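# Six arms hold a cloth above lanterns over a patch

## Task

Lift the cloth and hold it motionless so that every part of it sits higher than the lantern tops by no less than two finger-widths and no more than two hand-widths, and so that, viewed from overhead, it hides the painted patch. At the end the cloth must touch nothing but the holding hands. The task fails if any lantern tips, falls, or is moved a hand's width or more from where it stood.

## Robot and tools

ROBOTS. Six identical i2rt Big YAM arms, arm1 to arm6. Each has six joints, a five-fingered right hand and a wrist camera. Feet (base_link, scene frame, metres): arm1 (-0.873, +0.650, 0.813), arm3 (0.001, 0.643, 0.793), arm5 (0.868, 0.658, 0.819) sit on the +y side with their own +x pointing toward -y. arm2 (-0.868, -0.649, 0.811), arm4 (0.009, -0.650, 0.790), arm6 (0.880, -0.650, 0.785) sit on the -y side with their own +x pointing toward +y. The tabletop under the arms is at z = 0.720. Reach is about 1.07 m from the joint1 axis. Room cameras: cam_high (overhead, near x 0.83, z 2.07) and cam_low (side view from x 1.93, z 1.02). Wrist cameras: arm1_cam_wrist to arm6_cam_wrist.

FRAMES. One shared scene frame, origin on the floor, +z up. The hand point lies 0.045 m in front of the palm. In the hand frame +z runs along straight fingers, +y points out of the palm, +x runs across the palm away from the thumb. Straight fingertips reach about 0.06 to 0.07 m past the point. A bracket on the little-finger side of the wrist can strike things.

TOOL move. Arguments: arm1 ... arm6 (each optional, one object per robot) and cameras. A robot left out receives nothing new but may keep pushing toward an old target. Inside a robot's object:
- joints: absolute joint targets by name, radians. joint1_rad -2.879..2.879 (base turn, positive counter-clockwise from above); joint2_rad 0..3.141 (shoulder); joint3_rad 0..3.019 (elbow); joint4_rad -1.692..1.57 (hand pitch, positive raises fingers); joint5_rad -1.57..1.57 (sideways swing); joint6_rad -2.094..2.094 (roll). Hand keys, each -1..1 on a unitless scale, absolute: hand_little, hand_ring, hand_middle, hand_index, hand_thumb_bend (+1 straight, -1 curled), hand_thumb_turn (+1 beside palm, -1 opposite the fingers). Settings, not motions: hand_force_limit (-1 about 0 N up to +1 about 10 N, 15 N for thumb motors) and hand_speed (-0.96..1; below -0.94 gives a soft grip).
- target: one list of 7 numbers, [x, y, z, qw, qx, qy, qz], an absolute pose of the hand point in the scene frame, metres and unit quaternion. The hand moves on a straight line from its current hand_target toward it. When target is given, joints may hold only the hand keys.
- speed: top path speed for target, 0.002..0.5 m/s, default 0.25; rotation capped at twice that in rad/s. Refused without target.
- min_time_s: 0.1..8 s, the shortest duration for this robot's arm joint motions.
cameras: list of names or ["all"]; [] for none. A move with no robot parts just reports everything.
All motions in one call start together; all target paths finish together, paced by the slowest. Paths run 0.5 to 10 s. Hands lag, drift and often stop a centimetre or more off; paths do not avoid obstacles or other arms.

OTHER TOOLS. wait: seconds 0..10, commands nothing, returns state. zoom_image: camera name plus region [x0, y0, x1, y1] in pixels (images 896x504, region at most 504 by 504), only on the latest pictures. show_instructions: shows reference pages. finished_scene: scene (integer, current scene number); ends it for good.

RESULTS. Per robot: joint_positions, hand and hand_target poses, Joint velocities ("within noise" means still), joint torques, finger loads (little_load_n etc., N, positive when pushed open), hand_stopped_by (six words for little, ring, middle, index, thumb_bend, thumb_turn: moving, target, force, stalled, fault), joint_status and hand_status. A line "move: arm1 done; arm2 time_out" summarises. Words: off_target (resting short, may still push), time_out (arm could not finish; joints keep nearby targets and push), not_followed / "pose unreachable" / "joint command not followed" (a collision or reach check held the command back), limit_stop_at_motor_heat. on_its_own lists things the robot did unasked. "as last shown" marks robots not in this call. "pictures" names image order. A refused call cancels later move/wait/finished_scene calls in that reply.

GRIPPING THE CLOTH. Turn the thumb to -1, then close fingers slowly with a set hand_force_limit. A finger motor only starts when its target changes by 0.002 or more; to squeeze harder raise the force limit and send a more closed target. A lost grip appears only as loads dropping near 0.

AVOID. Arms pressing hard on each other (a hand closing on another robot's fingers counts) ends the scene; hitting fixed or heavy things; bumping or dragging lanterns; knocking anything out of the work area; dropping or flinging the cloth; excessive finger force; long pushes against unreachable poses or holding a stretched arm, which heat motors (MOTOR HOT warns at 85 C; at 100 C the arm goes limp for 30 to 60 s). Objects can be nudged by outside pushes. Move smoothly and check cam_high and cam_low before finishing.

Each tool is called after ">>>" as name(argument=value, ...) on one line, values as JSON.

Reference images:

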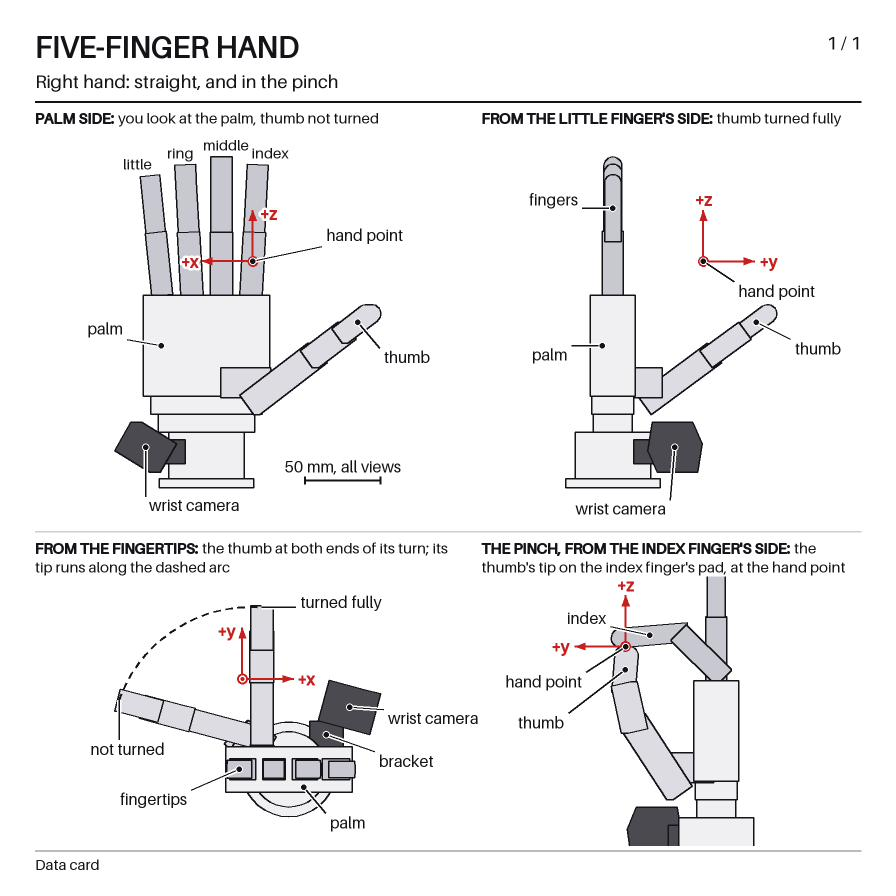

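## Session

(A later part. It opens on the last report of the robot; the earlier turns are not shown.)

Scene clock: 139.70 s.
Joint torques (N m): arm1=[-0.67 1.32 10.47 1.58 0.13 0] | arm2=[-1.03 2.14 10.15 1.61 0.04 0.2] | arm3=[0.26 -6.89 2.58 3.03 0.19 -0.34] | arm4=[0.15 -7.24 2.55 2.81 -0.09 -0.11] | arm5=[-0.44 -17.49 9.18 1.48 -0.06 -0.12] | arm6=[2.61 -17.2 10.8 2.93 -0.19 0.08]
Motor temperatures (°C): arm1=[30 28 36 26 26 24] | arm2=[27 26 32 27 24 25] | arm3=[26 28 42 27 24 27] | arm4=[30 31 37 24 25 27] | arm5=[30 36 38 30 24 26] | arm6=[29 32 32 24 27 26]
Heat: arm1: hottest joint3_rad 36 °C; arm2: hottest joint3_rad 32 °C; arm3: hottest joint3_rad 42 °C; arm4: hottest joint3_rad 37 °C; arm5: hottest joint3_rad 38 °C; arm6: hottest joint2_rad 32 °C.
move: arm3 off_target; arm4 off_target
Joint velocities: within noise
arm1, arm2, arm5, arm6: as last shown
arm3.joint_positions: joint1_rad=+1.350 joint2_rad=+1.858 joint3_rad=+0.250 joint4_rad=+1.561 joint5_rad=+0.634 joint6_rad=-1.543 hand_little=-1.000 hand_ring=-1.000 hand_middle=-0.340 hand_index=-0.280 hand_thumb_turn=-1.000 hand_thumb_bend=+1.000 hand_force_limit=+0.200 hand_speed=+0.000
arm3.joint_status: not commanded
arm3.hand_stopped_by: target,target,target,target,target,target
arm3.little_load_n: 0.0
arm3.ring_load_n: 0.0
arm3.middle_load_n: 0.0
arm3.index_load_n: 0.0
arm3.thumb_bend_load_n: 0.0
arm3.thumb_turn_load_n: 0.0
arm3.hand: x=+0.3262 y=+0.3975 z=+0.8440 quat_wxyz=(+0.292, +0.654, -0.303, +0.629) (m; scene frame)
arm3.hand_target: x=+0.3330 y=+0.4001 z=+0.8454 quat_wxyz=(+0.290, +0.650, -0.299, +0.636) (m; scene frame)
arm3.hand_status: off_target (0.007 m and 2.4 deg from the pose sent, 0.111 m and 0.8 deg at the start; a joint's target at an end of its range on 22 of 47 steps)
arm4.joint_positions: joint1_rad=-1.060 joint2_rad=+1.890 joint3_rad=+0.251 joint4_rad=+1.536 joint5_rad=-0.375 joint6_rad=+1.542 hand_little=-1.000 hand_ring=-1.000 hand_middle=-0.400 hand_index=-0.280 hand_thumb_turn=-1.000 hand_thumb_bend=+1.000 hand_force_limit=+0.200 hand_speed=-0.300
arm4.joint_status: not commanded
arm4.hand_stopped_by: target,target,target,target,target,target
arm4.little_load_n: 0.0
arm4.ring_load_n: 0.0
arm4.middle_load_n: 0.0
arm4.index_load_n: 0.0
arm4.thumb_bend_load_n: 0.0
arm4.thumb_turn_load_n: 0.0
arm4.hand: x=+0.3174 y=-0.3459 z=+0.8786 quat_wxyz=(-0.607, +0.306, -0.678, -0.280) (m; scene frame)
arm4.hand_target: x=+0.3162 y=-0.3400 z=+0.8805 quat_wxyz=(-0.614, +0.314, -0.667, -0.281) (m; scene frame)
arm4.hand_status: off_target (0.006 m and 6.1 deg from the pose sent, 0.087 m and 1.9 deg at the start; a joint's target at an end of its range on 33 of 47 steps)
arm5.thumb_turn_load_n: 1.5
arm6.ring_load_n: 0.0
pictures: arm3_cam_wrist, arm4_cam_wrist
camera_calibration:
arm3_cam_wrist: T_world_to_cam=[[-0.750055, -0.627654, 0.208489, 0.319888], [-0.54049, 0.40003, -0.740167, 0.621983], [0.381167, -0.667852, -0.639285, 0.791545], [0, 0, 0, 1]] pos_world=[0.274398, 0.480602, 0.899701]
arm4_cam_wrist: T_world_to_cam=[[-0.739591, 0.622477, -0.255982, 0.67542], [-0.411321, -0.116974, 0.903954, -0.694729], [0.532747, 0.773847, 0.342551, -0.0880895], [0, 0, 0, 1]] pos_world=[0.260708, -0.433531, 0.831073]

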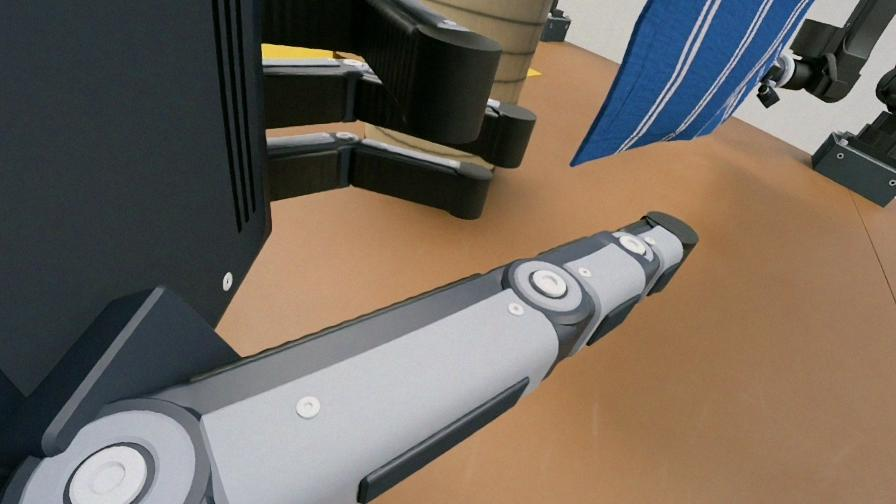

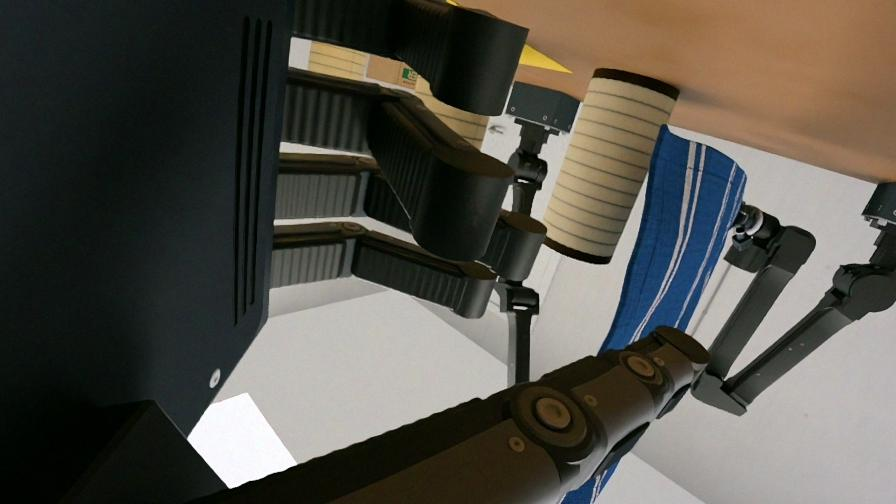

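>>> move(arm3={"target": [0.350, 0.345, 0.847, 0.2933, 0.6435, -0.2932, 0.6435], "speed": 0.1}, arm4={"target": [0.322, -0.29, 0.866, 0.6434, -0.2933, 0.6434, 0.2933], "speed": 0.1}, cameras=["arm3_cam_wrist", "arm4_cam_wrist"])

Scene clock: 141.37 s.
Joint torques (N m): arm1=[-0.67 1.32 10.48 1.57 0.12 0] | arm2=[-1.03 2.2 10.18 1.62 0.04 0.21] | arm3=[-1.96 -7.65 3.34 1.78 -0.03 -0.39] | arm4=[0.03 -8.35 2.74 2.84 0.11 0.07] | arm5=[-0.44 -17.55 9.17 1.51 -0.05 -0.12] | arm6=[3.14 -17.03 10.91 2.85 -0.23 0.05]
Motor temperatures (°C): arm1=[30 28 37 26 26 24] | arm2=[27 26 33 27 24 25] | arm3=[26 28 42 27 24 27] | arm4=[30 31 37 24 25 27] | arm5=[30 36 38 30 24 26] | arm6=[29 32 32 24 27 26]
Heat: arm1: hottest joint3_rad 37 °C; arm2: hottest joint3_rad 33 °C; arm3: hottest joint3_rad 42 °C; arm4: hottest joint3_rad 37 °C; arm5: hottest joint3_rad 38 °C; arm6: hottest joint2_rad 32 °C.
move: arm3 done; arm4 off_target
Joint velocities: within noise
arm1.joint_positions: joint1_rad=+0.018 joint2_rad=+0.630 joint3_rad=+1.401 joint4_rad=-1.422 joint5_rad=+0.224 joint6_rad=-1.070 hand_little=+1.000 hand_ring=+1.000 hand_middle=+1.000 hand_index=+1.000 hand_thumb_turn=+1.000 hand_thumb_bend=+1.000 hand_force_limit=+0.000 hand_speed=-0.800
arm1.joint_status: not commanded
arm1.hand_stopped_by: target,target,target,target,target,target
arm1.little_load_n: 0.0
arm1.ring_load_n: 0.0
arm1.middle_load_n: 0.0
arm1.index_load_n: 0.0
arm1.thumb_bend_load_n: 0.0
arm1.thumb_turn_load_n: 0.0
arm1.hand: x=-0.9440 y=+0.4511 z=+1.2901 quat_wxyz=(+0.315, +0.418, -0.786, +0.328) (m; scene frame)
arm1.hand_target: x=-0.9438 y=+0.4520 z=+1.2992 quat_wxyz=(+0.320, +0.415, -0.783, +0.337) (m; scene frame)
arm1.hand_status: not commanded
arm2.joint_positions: joint1_rad=-0.513 joint2_rad=+0.626 joint3_rad=+1.341 joint4_rad=-1.519 joint5_rad=+0.203 joint6_rad=-1.266 hand_little=+1.000 hand_ring=+1.000 hand_middle=+1.000 hand_index=+1.000 hand_thumb_turn=+1.000 hand_thumb_bend=+1.000 hand_force_limit=+0.000 hand_speed=-0.800
arm2.joint_status: not commanded
arm2.hand_stopped_by: target,target,target,target,target,target
arm2.little_load_n: 0.0
arm2.ring_load_n: 0.0
arm2.middle_load_n: 0.0
arm2.index_load_n: 0.0
arm2.thumb_bend_load_n: 0.0
arm2.thumb_turn_load_n: 0.0
arm2.hand: x=-0.6956 y=-0.5366 z=+1.2517 quat_wxyz=(-0.153, +0.879, +0.285, +0.350) (m; scene frame)
arm2.hand_target: x=-0.6954 y=-0.5363 z=+1.2625 quat_wxyz=(-0.162, +0.874, +0.282, +0.360) (m; scene frame)
arm2.hand_status: not commanded
arm3.joint_positions: joint1_rad=+1.201 joint2_rad=+1.883 joint3_rad=+0.333 joint4_rad=+1.561 joint5_rad=+0.462 joint6_rad=-1.558 hand_little=-1.000 hand_ring=-1.000 hand_middle=-0.340 hand_index=-0.280 hand_thumb_turn=-1.000 hand_thumb_bend=+1.000 hand_force_limit=+0.200 hand_speed=+0.000
arm3.joint_status: not commanded
arm3.hand_stopped_by: target,target,target,target,target,target
arm3.little_load_n: 0.0
arm3.ring_load_n: 0.0
arm3.middle_load_n: 0.0
arm3.index_load_n: 0.0
arm3.thumb_bend_load_n: 0.0
arm3.thumb_turn_load_n: 0.0
arm3.hand: x=+0.3491 y=+0.3508 z=+0.8519 quat_wxyz=(+0.286, +0.639, -0.294, +0.650) (m; scene frame)
arm3.hand_target: x=+0.3498 y=+0.3451 z=+0.8470 quat_wxyz=(+0.293, +0.644, -0.293, +0.643) (m; scene frame)
arm3.hand_status: done (0.008 m and 1.2 deg from the pose sent, 0.058 m and 2.4 deg at the start)
arm4.joint_positions: joint1_rad=-0.913 joint2_rad=+1.969 joint3_rad=+0.345 joint4_rad=+1.536 joint5_rad=-0.232 joint6_rad=+1.541 hand_little=-1.000 hand_ring=-1.000 hand_middle=-0.400 hand_index=-0.280 hand_thumb_turn=-1.000 hand_thumb_bend=+1.000 hand_force_limit=+0.200 hand_speed=-0.300
arm4.joint_status: not commanded
arm4.hand_stopped_by: target,target,target,target,target,target
arm4.little_load_n: 0.0
arm4.ring_load_n: 0.0
arm4.middle_load_n: 0.0
arm4.index_load_n: 0.0
arm4.thumb_bend_load_n: 0.0
arm4.thumb_turn_load_n: -0.5
arm4.hand: x=+0.3226 y=-0.2953 z=+0.8643 quat_wxyz=(-0.613, +0.312, -0.671, -0.277) (m; scene frame)
arm4.hand_target: x=+0.3222 y=-0.2899 z=+0.8665 quat_wxyz=(-0.618, +0.312, -0.664, -0.282) (m; scene frame)
arm4.hand_status: off_target (0.006 m and 5.5 deg from the pose sent, 0.057 m and 6.1 deg at the start; a joint's target at an end of its range on 39 of 39 steps)
arm5, arm6: as last shown
arm5.little_load_n: 0.5
arm5.ring_load_n: 0.5
arm6.thumb_bend_load_n: 6.0
pictures: arm3_cam_wrist, arm4_cam_wrist
camera_calibration:
arm3_cam_wrist: T_world_to_cam=[[-0.744643, -0.639745, 0.190352, 0.32398], [-0.51514, 0.369496, -0.773372, 0.688947], [0.424426, -0.673943, -0.6047, 0.714259], [0, 0, 0, 1]] pos_world=[0.293004, 0.434072, 0.903054]
arm4_cam_wrist: T_world_to_cam=[[-0.737218, 0.6179, -0.273329, 0.656938], [-0.428849, -0.115322, 0.895985, -0.660658], [0.522108, 0.777753, 0.350003, -0.127004], [0, 0, 0, 1]] pos_world=[0.267294, -0.383333, 0.815951]

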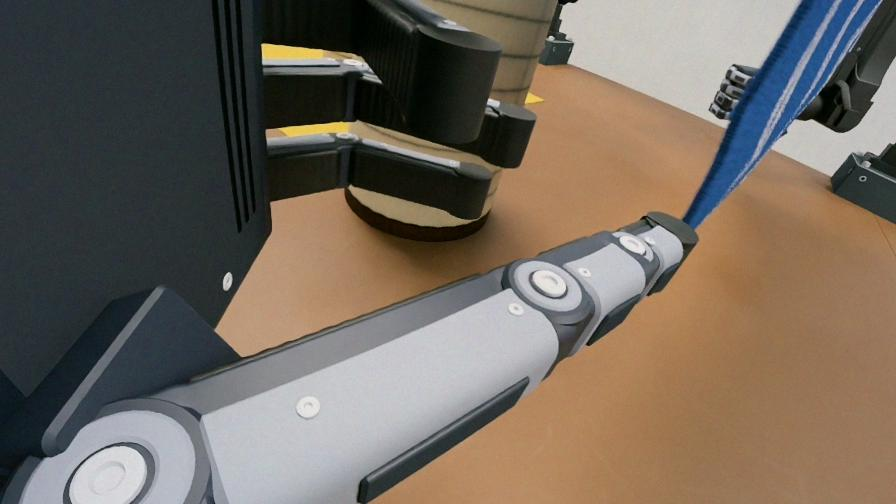

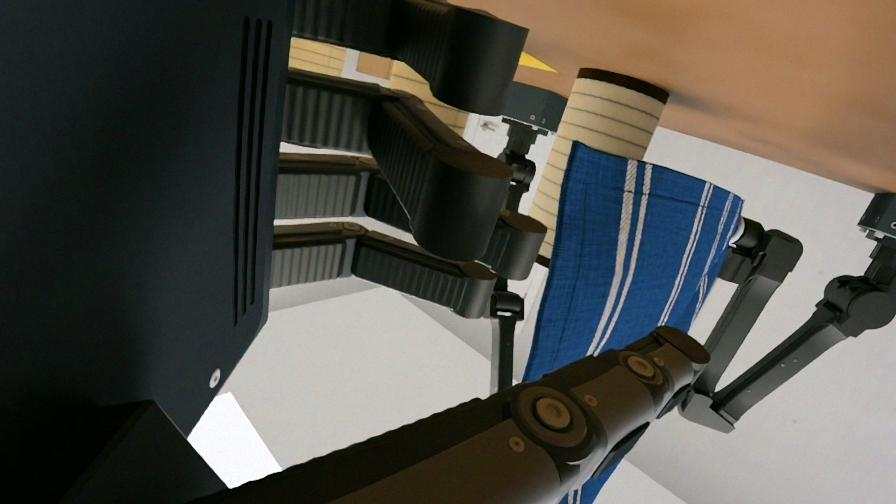

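>>> wait(seconds=0.7, cameras=["arm3_cam_wrist", "arm4_cam_wrist"])

>>> wait(seconds=0.5, cameras=["arm3_cam_wrist", "arm4_cam_wrist", "cam_high"])

Scene clock: 142.33 s.
Joint torques (N m): arm1=[-0.62 1.32 10.48 1.57 0.12 0] | arm2=[-0.97 2.14 10.17 1.62 0.04 0.21] | arm3=[-2.02 -7.53 3.34 1.78 -0.04 -0.39] | arm4=[0.09 -8.35 2.77 2.84 0.12 0.07] | arm5=[-0.44 -17.49 9.16 1.5 -0.05 -0.12] | arm6=[2.32 -16.56 10.84 2.88 -0.16 0.06]
Motor temperatures (°C): arm1=[30 28 37 26 26 24] | arm2=[27 26 33 27 24 25] | arm3=[26 28 42 27 24 27] | arm4=[30 31 37 24 25 27] | arm5=[30 36 38 30 24 26] | arm6=[29 32 32 24 27 26]
Heat: arm1: hottest joint3_rad 37 °C; arm2: hottest joint3_rad 33 °C; arm3: hottest joint3_rad 42 °C; arm4: hottest joint3_rad 37 °C; arm5: hottest joint3_rad 38 °C; arm6: hottest joint2_rad 32 °C.
Joint velocities: within noise
arm1.joint_positions: joint1_rad=+0.018 joint2_rad=+0.630 joint3_rad=+1.401 joint4_rad=-1.422 joint5_rad=+0.224 joint6_rad=-1.070 hand_little=+1.000 hand_ring=+1.000 hand_middle=+1.000 hand_index=+1.000 hand_thumb_turn=+1.000 hand_thumb_bend=+1.000 hand_force_limit=+0.000 hand_speed=-0.800
arm1.joint_status: not commanded
arm1.hand_stopped_by: target,target,target,target,target,target
arm1.little_load_n: 0.5
arm1.ring_load_n: 0.0
arm1.middle_load_n: 0.0
arm1.index_load_n: 0.0
arm1.thumb_bend_load_n: 0.0
arm1.thumb_turn_load_n: 0.0
arm1.hand: x=-0.9440 y=+0.4511 z=+1.2901 quat_wxyz=(+0.315, +0.418, -0.786, +0.328) (m; scene frame)
arm1.hand_target: x=-0.9438 y=+0.4520 z=+1.2992 quat_wxyz=(+0.320, +0.415, -0.783, +0.337) (m; scene frame)
arm1.hand_status: not commanded
arm2.joint_positions: joint1_rad=-0.513 joint2_rad=+0.626 joint3_rad=+1.341 joint4_rad=-1.519 joint5_rad=+0.203 joint6_rad=-1.266 hand_little=+1.000 hand_ring=+1.000 hand_middle=+1.000 hand_index=+1.000 hand_thumb_turn=+1.000 hand_thumb_bend=+1.000 hand_force_limit=+0.000 hand_speed=-0.800
arm2.joint_status: not commanded
arm2.hand_stopped_by: target,target,target,target,target,target
arm2.little_load_n: 0.0
arm2.ring_load_n: 0.0
arm2.middle_load_n: 0.0
arm2.index_load_n: 0.0
arm2.thumb_bend_load_n: 0.0
arm2.thumb_turn_load_n: 0.0
arm2.hand: x=-0.6956 y=-0.5366 z=+1.2517 quat_wxyz=(-0.153, +0.879, +0.285, +0.350) (m; scene frame)
arm2.hand_target: x=-0.6954 y=-0.5363 z=+1.2625 quat_wxyz=(-0.162, +0.874, +0.282, +0.360) (m; scene frame)
arm2.hand_status: not commanded
arm3.joint_positions: joint1_rad=+1.201 joint2_rad=+1.883 joint3_rad=+0.333 joint4_rad=+1.561 joint5_rad=+0.462 joint6_rad=-1.558 hand_little=-1.000 hand_ring=-1.000 hand_middle=-0.340 hand_index=-0.280 hand_thumb_turn=-1.000 hand_thumb_bend=+1.000 hand_force_limit=+0.200 hand_speed=+0.000
arm3.joint_status: not commanded
arm3.hand_stopped_by: target,target,target,target,target,target
arm3.little_load_n: 0.0
arm3.ring_load_n: 0.0
arm3.middle_load_n: 0.0
arm3.index_load_n: 0.0
arm3.thumb_bend_load_n: 0.0
arm3.thumb_turn_load_n: 0.0
arm3.hand: x=+0.3491 y=+0.3508 z=+0.8519 quat_wxyz=(+0.286, +0.639, -0.294, +0.650) (m; scene frame)
arm3.hand_target: x=+0.3498 y=+0.3451 z=+0.8470 quat_wxyz=(+0.293, +0.644, -0.293, +0.643) (m; scene frame)
arm3.hand_status: done (0.008 m and 1.2 deg from the pose sent, 0.058 m and 2.4 deg at the start)
arm4.joint_positions: joint1_rad=-0.913 joint2_rad=+1.969 joint3_rad=+0.345 joint4_rad=+1.536 joint5_rad=-0.232 joint6_rad=+1.541 hand_little=-1.000 hand_ring=-1.000 hand_middle=-0.400 hand_index=-0.280 hand_thumb_turn=-1.000 hand_thumb_bend=+1.000 hand_force_limit=+0.200 hand_speed=-0.300
arm4.joint_status: not commanded
arm4.hand_stopped_by: target,target,target,target,target,target
arm4.little_load_n: 0.0
arm4.ring_load_n: 0.0
arm4.middle_load_n: 0.0
arm4.index_load_n: 0.0
arm4.thumb_bend_load_n: 0.0
arm4.thumb_turn_load_n: 0.0
arm4.hand: x=+0.3227 y=-0.2953 z=+0.8643 quat_wxyz=(-0.613, +0.312, -0.671, -0.277) (m; scene frame)
arm4.hand_target: x=+0.3222 y=-0.2900 z=+0.8665 quat_wxyz=(-0.618, +0.312, -0.665, -0.282) (m; scene frame)
arm4.hand_status: off_target (0.006 m and 5.5 deg from the pose sent, 0.057 m and 6.1 deg at the start; a joint's target at an end of its range on 39 of 39 steps)
arm5.joint_positions: joint1_rad=-0.964 joint2_rad=+1.940 joint3_rad=+2.892 joint4_rad=-1.095 joint5_rad=+0.029 joint6_rad=+0.035 hand_little=-1.000 hand_ring=-1.000 hand_middle=-0.340 hand_index=-0.280 hand_thumb_turn=-1.000 hand_thumb_bend=+0.438 hand_force_limit=+0.200 hand_speed=-0.500
arm5.joint_status: not commanded
arm5.hand_stopped_by: target,target,target,target,force,target
arm5.little_load_n: 0.5
arm5.ring_load_n: 0.0
arm5.middle_load_n: 3.0
arm5.index_load_n: 0.0
arm5.thumb_bend_load_n: 4.0
arm5.thumb_turn_load_n: 1.5
arm5.hand: x=+0.2883 y=+0.2569 z=+1.4892 quat_wxyz=(+0.319, -0.384, -0.652, +0.570) (m; scene frame)
arm5.hand_target: x=+0.2807 y=+0.2605 z=+1.4889 quat_wxyz=(+0.325, -0.383, -0.650, +0.570) (m; scene frame)
arm5.hand_status: not commanded
arm6.joint_positions: joint1_rad=+0.906 joint2_rad=+1.952 joint3_rad=+2.889 joint4_rad=-0.981 joint5_rad=+0.078 joint6_rad=+0.040 hand_little=-1.000 hand_ring=-1.000 hand_middle=-0.330 hand_index=-0.270 hand_thumb_turn=-1.000 hand_thumb_bend=+0.392 hand_force_limit=+0.200 hand_speed=-0.500
arm6.joint_status: not commanded
arm6.hand_stopped_by: target,target,target,target,force,target
arm6.little_load_n: 0.0
arm6.ring_load_n: 0.0
arm6.middle_load_n: 3.5
arm6.index_load_n: 0.0
arm6.thumb_bend_load_n: 6.5
arm6.thumb_turn_load_n: 0.5
arm6.hand: x=+0.2904 y=-0.2386 z=+1.4790 quat_wxyz=(-0.625, +0.662, +0.288, -0.297) (m; scene frame)
arm6.hand_target: x=+0.2814 y=-0.2409 z=+1.4882 quat_wxyz=(-0.637, +0.646, +0.288, -0.307) (m; scene frame)
arm6.hand_status: not commanded
wait: 0.70 s; at rest from the start
pictures: arm3_cam_wrist, arm4_cam_wrist
camera_calibration:
arm3_cam_wrist: T_world_to_cam=[[-0.744643, -0.639745, 0.190352, 0.32398], [-0.51514, 0.369496, -0.773372, 0.688947], [0.424426, -0.673943, -0.6047, 0.714259], [0, 0, 0, 1]] pos_world=[0.293004, 0.434072, 0.903054]
arm4_cam_wrist: T_world_to_cam=[[-0.736954, 0.618191, -0.273386, 0.657026], [-0.428939, -0.115115, 0.895969, -0.660541], [0.522409, 0.777553, 0.350001, -0.127159], [0, 0, 0, 1]] pos_world=[0.267294, -0.383333, 0.815951]

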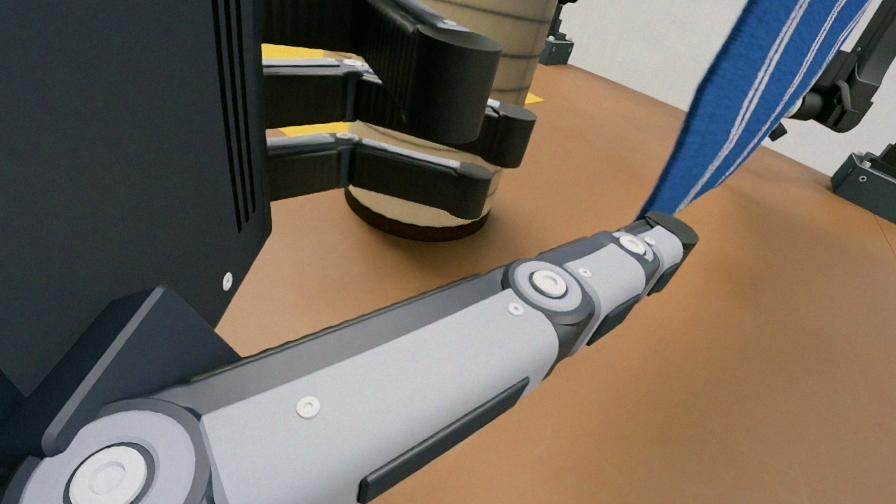

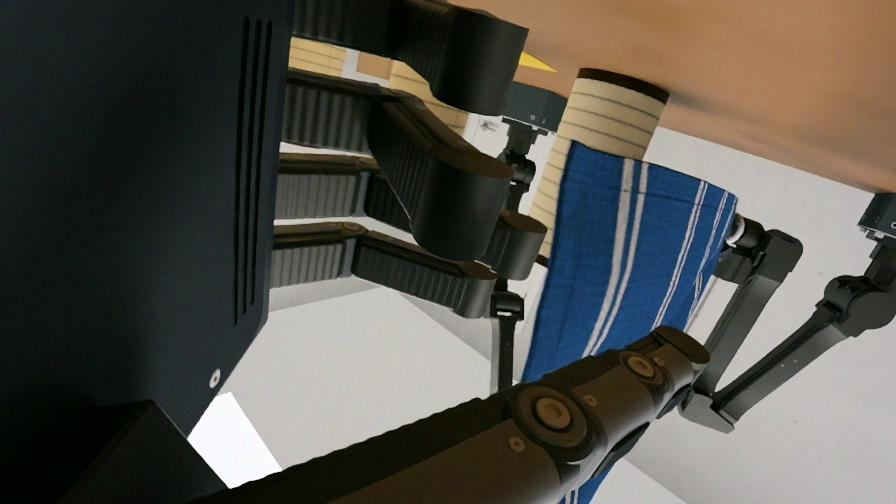

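Scene clock: 142.83 s.
Joint torques (N m): arm1=[-0.67 1.26 10.45 1.55 0.13 0] | arm2=[-1.03 2.14 10.15 1.61 0.03 0.21] | arm3=[-1.96 -7.82 3.3 1.81 -0.04 -0.39] | arm4=[0.09 -8.35 2.74 2.84 0.11 0.08] | arm5=[-0.44 -17.49 9.17 1.48 -0.05 -0.12] | arm6=[2.61 -17.38 10.85 2.92 -0.22 0.09]
Motor temperatures (°C): arm1=[30 28 37 26 26 24] | arm2=[27 26 33 27 24 25] | arm3=[26 28 42 27 24 27] | arm4=[30 31 36 24 25 27] | arm5=[30 36 38 30 24 26] | arm6=[29 32 32 24 27 26]
Heat: arm1: hottest joint3_rad 37 °C; arm2: hottest joint3_rad 33 °C; arm3: hottest joint3_rad 42 °C; arm4: hottest joint3_rad 36 °C; arm5: hottest joint3_rad 38 °C; arm6: hottest joint2_rad 32 °C.
Joint velocities: within noise
arm1.joint_positions: joint1_rad=+0.018 joint2_rad=+0.630 joint3_rad=+1.401 joint4_rad=-1.422 joint5_rad=+0.224 joint6_rad=-1.070 hand_little=+1.000 hand_ring=+1.000 hand_middle=+1.000 hand_index=+1.000 hand_thumb_turn=+1.000 hand_thumb_bend=+1.000 hand_force_limit=+0.000 hand_speed=-0.800
arm1.joint_status: not commanded
arm1.hand_stopped_by: target,target,target,target,target,target
arm1.little_load_n: 0.0
arm1.ring_load_n: 0.0
arm1.middle_load_n: 0.0
arm1.index_load_n: 0.0
arm1.thumb_bend_load_n: 0.0
arm1.thumb_turn_load_n: 0.0
arm1.hand: x=-0.9440 y=+0.4511 z=+1.2901 quat_wxyz=(+0.315, +0.418, -0.786, +0.328) (m; scene frame)
arm1.hand_target: x=-0.9438 y=+0.4520 z=+1.2992 quat_wxyz=(+0.320, +0.415, -0.783, +0.337) (m; scene frame)
arm1.hand_status: not commanded
arm2.joint_positions: joint1_rad=-0.513 joint2_rad=+0.626 joint3_rad=+1.341 joint4_rad=-1.519 joint5_rad=+0.203 joint6_rad=-1.266 hand_little=+1.000 hand_ring=+1.000 hand_middle=+1.000 hand_index=+1.000 hand_thumb_turn=+1.000 hand_thumb_bend=+1.000 hand_force_limit=+0.000 hand_speed=-0.800
arm2.joint_status: not commanded
arm2.hand_stopped_by: target,target,target,target,target,target
arm2.little_load_n: 0.0
arm2.ring_load_n: 0.0
arm2.middle_load_n: 0.0
arm2.index_load_n: 0.0
arm2.thumb_bend_load_n: 0.0
arm2.thumb_turn_load_n: 0.0
arm2.hand: x=-0.6956 y=-0.5366 z=+1.2517 quat_wxyz=(-0.153, +0.879, +0.285, +0.350) (m; scene frame)
arm2.hand_target: x=-0.6954 y=-0.5363 z=+1.2625 quat_wxyz=(-0.162, +0.874, +0.282, +0.360) (m; scene frame)
arm2.hand_status: not commanded
arm3.joint_positions: joint1_rad=+1.201 joint2_rad=+1.883 joint3_rad=+0.333 joint4_rad=+1.561 joint5_rad=+0.462 joint6_rad=-1.558 hand_little=-1.000 hand_ring=-1.000 hand_middle=-0.340 hand_index=-0.280 hand_thumb_turn=-1.000 hand_thumb_bend=+1.000 hand_force_limit=+0.200 hand_speed=+0.000
arm3.joint_status: not commanded
arm3.hand_stopped_by: target,target,target,target,target,target
arm3.little_load_n: 0.0
arm3.ring_load_n: 0.0
arm3.middle_load_n: 0.0
arm3.index_load_n: 0.0
arm3.thumb_bend_load_n: 0.0
arm3.thumb_turn_load_n: 0.5
arm3.hand: x=+0.3491 y=+0.3508 z=+0.8519 quat_wxyz=(+0.286, +0.639, -0.294, +0.650) (m; scene frame)
arm3.hand_target: x=+0.3498 y=+0.3451 z=+0.8470 quat_wxyz=(+0.293, +0.644, -0.293, +0.643) (m; scene frame)
arm3.hand_status: done (0.008 m and 1.2 deg from the pose sent, 0.058 m and 2.4 deg at the start)
arm4.joint_positions: joint1_rad=-0.913 joint2_rad=+1.969 joint3_rad=+0.345 joint4_rad=+1.536 joint5_rad=-0.232 joint6_rad=+1.541 hand_little=-1.000 hand_ring=-1.000 hand_middle=-0.400 hand_index=-0.280 hand_thumb_turn=-1.000 hand_thumb_bend=+1.000 hand_force_limit=+0.200 hand_speed=-0.300
arm4.joint_status: not commanded
arm4.hand_stopped_by: target,target,target,target,target,target
arm4.little_load_n: 0.0
arm4.ring_load_n: 0.0
arm4.middle_load_n: 0.0
arm4.index_load_n: 0.0
arm4.thumb_bend_load_n: 0.0
arm4.thumb_turn_load_n: 0.0
arm4.hand: x=+0.3227 y=-0.2953 z=+0.8643 quat_wxyz=(-0.613, +0.312, -0.671, -0.277) (m; scene frame)
arm4.hand_target: x=+0.3222 y=-0.2900 z=+0.8665 quat_wxyz=(-0.618, +0.312, -0.665, -0.282) (m; scene frame)
arm4.hand_status: off_target (0.006 m and 5.5 deg from the pose sent, 0.057 m and 6.1 deg at the start; a joint's target at an end of its range on 39 of 39 steps)
arm5.joint_positions: joint1_rad=-0.964 joint2_rad=+1.940 joint3_rad=+2.892 joint4_rad=-1.095 joint5_rad=+0.029 joint6_rad=+0.035 hand_little=-1.000 hand_ring=-1.000 hand_middle=-0.340 hand_index=-0.280 hand_thumb_turn=-1.000 hand_thumb_bend=+0.438 hand_force_limit=+0.200 hand_speed=-0.500
arm5.joint_status: not commanded
arm5.hand_stopped_by: target,target,target,target,force,target
arm5.little_load_n: 0.0
arm5.ring_load_n: 0.5
arm5.middle_load_n: 3.0
arm5.index_load_n: 0.0
arm5.thumb_bend_load_n: 4.5
arm5.thumb_turn_load_n: 1.5
arm5.hand: x=+0.2883 y=+0.2569 z=+1.4892 quat_wxyz=(+0.319, -0.384, -0.652, +0.570) (m; scene frame)
arm5.hand_target: x=+0.2807 y=+0.2605 z=+1.4889 quat_wxyz=(+0.325, -0.383, -0.650, +0.570) (m; scene frame)
arm5.hand_status: not commanded
arm6.joint_positions: joint1_rad=+0.906 joint2_rad=+1.952 joint3_rad=+2.889 joint4_rad=-0.981 joint5_rad=+0.078 joint6_rad=+0.040 hand_little=-1.000 hand_ring=-1.000 hand_middle=-0.330 hand_index=-0.270 hand_thumb_turn=-1.000 hand_thumb_bend=+0.392 hand_force_limit=+0.200 hand_speed=-0.500
arm6.joint_status: not commanded
arm6.hand_stopped_by: target,target,target,target,force,target
arm6.little_load_n: 0.5
arm6.ring_load_n: 0.0
arm6.middle_load_n: 3.0
arm6.index_load_n: 0.0
arm6.thumb_bend_load_n: 6.0
arm6.thumb_turn_load_n: 0.5
arm6.hand: x=+0.2904 y=-0.2386 z=+1.4790 quat_wxyz=(-0.625, +0.662, +0.288, -0.297) (m; scene frame)
arm6.hand_target: x=+0.2814 y=-0.2409 z=+1.4882 quat_wxyz=(-0.637, +0.646, +0.288, -0.307) (m; scene frame)
arm6.hand_status: not commanded
wait: 0.50 s; at rest by 0.27 s
pictures: arm3_cam_wrist, arm4_cam_wrist, cam_high
camera_calibration:
arm3_cam_wrist: T_world_to_cam=[[-0.744643, -0.639745, 0.190352, 0.32398], [-0.51514, 0.369496, -0.773372, 0.688947], [0.424426, -0.673943, -0.6047, 0.714259], [0, 0, 0, 1]] pos_world=[0.293004, 0.434072, 0.903054]
arm4_cam_wrist: T_world_to_cam=[[-0.736954, 0.618191, -0.273386, 0.657026], [-0.428939, -0.115115, 0.895969, -0.660541], [0.522409, 0.777553, 0.350001, -0.127159], [0, 0, 0, 1]] pos_world=[0.267294, -0.383333, 0.815951]

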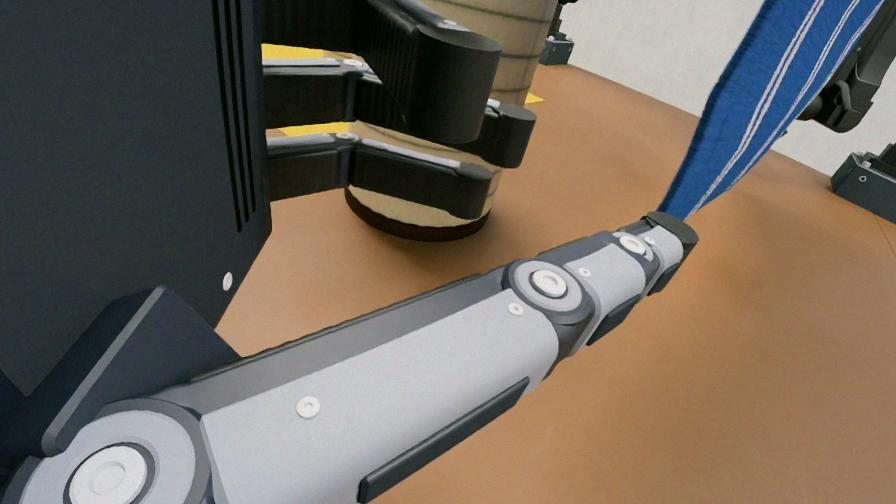

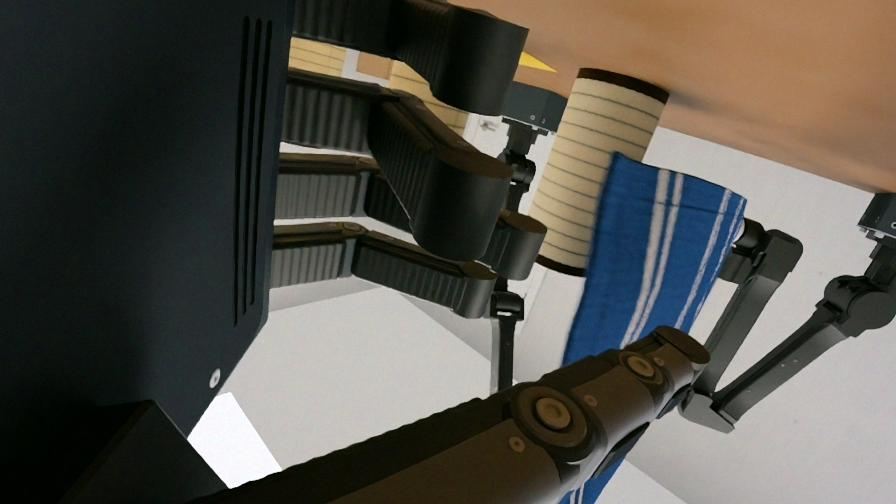

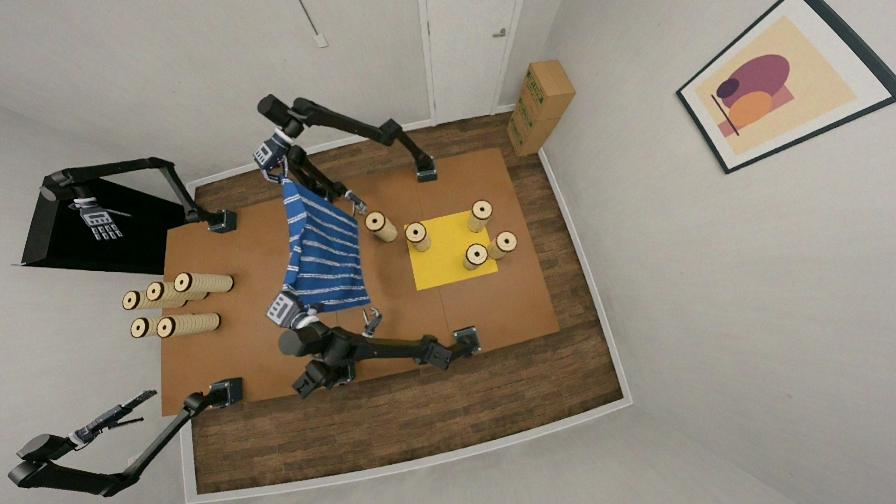

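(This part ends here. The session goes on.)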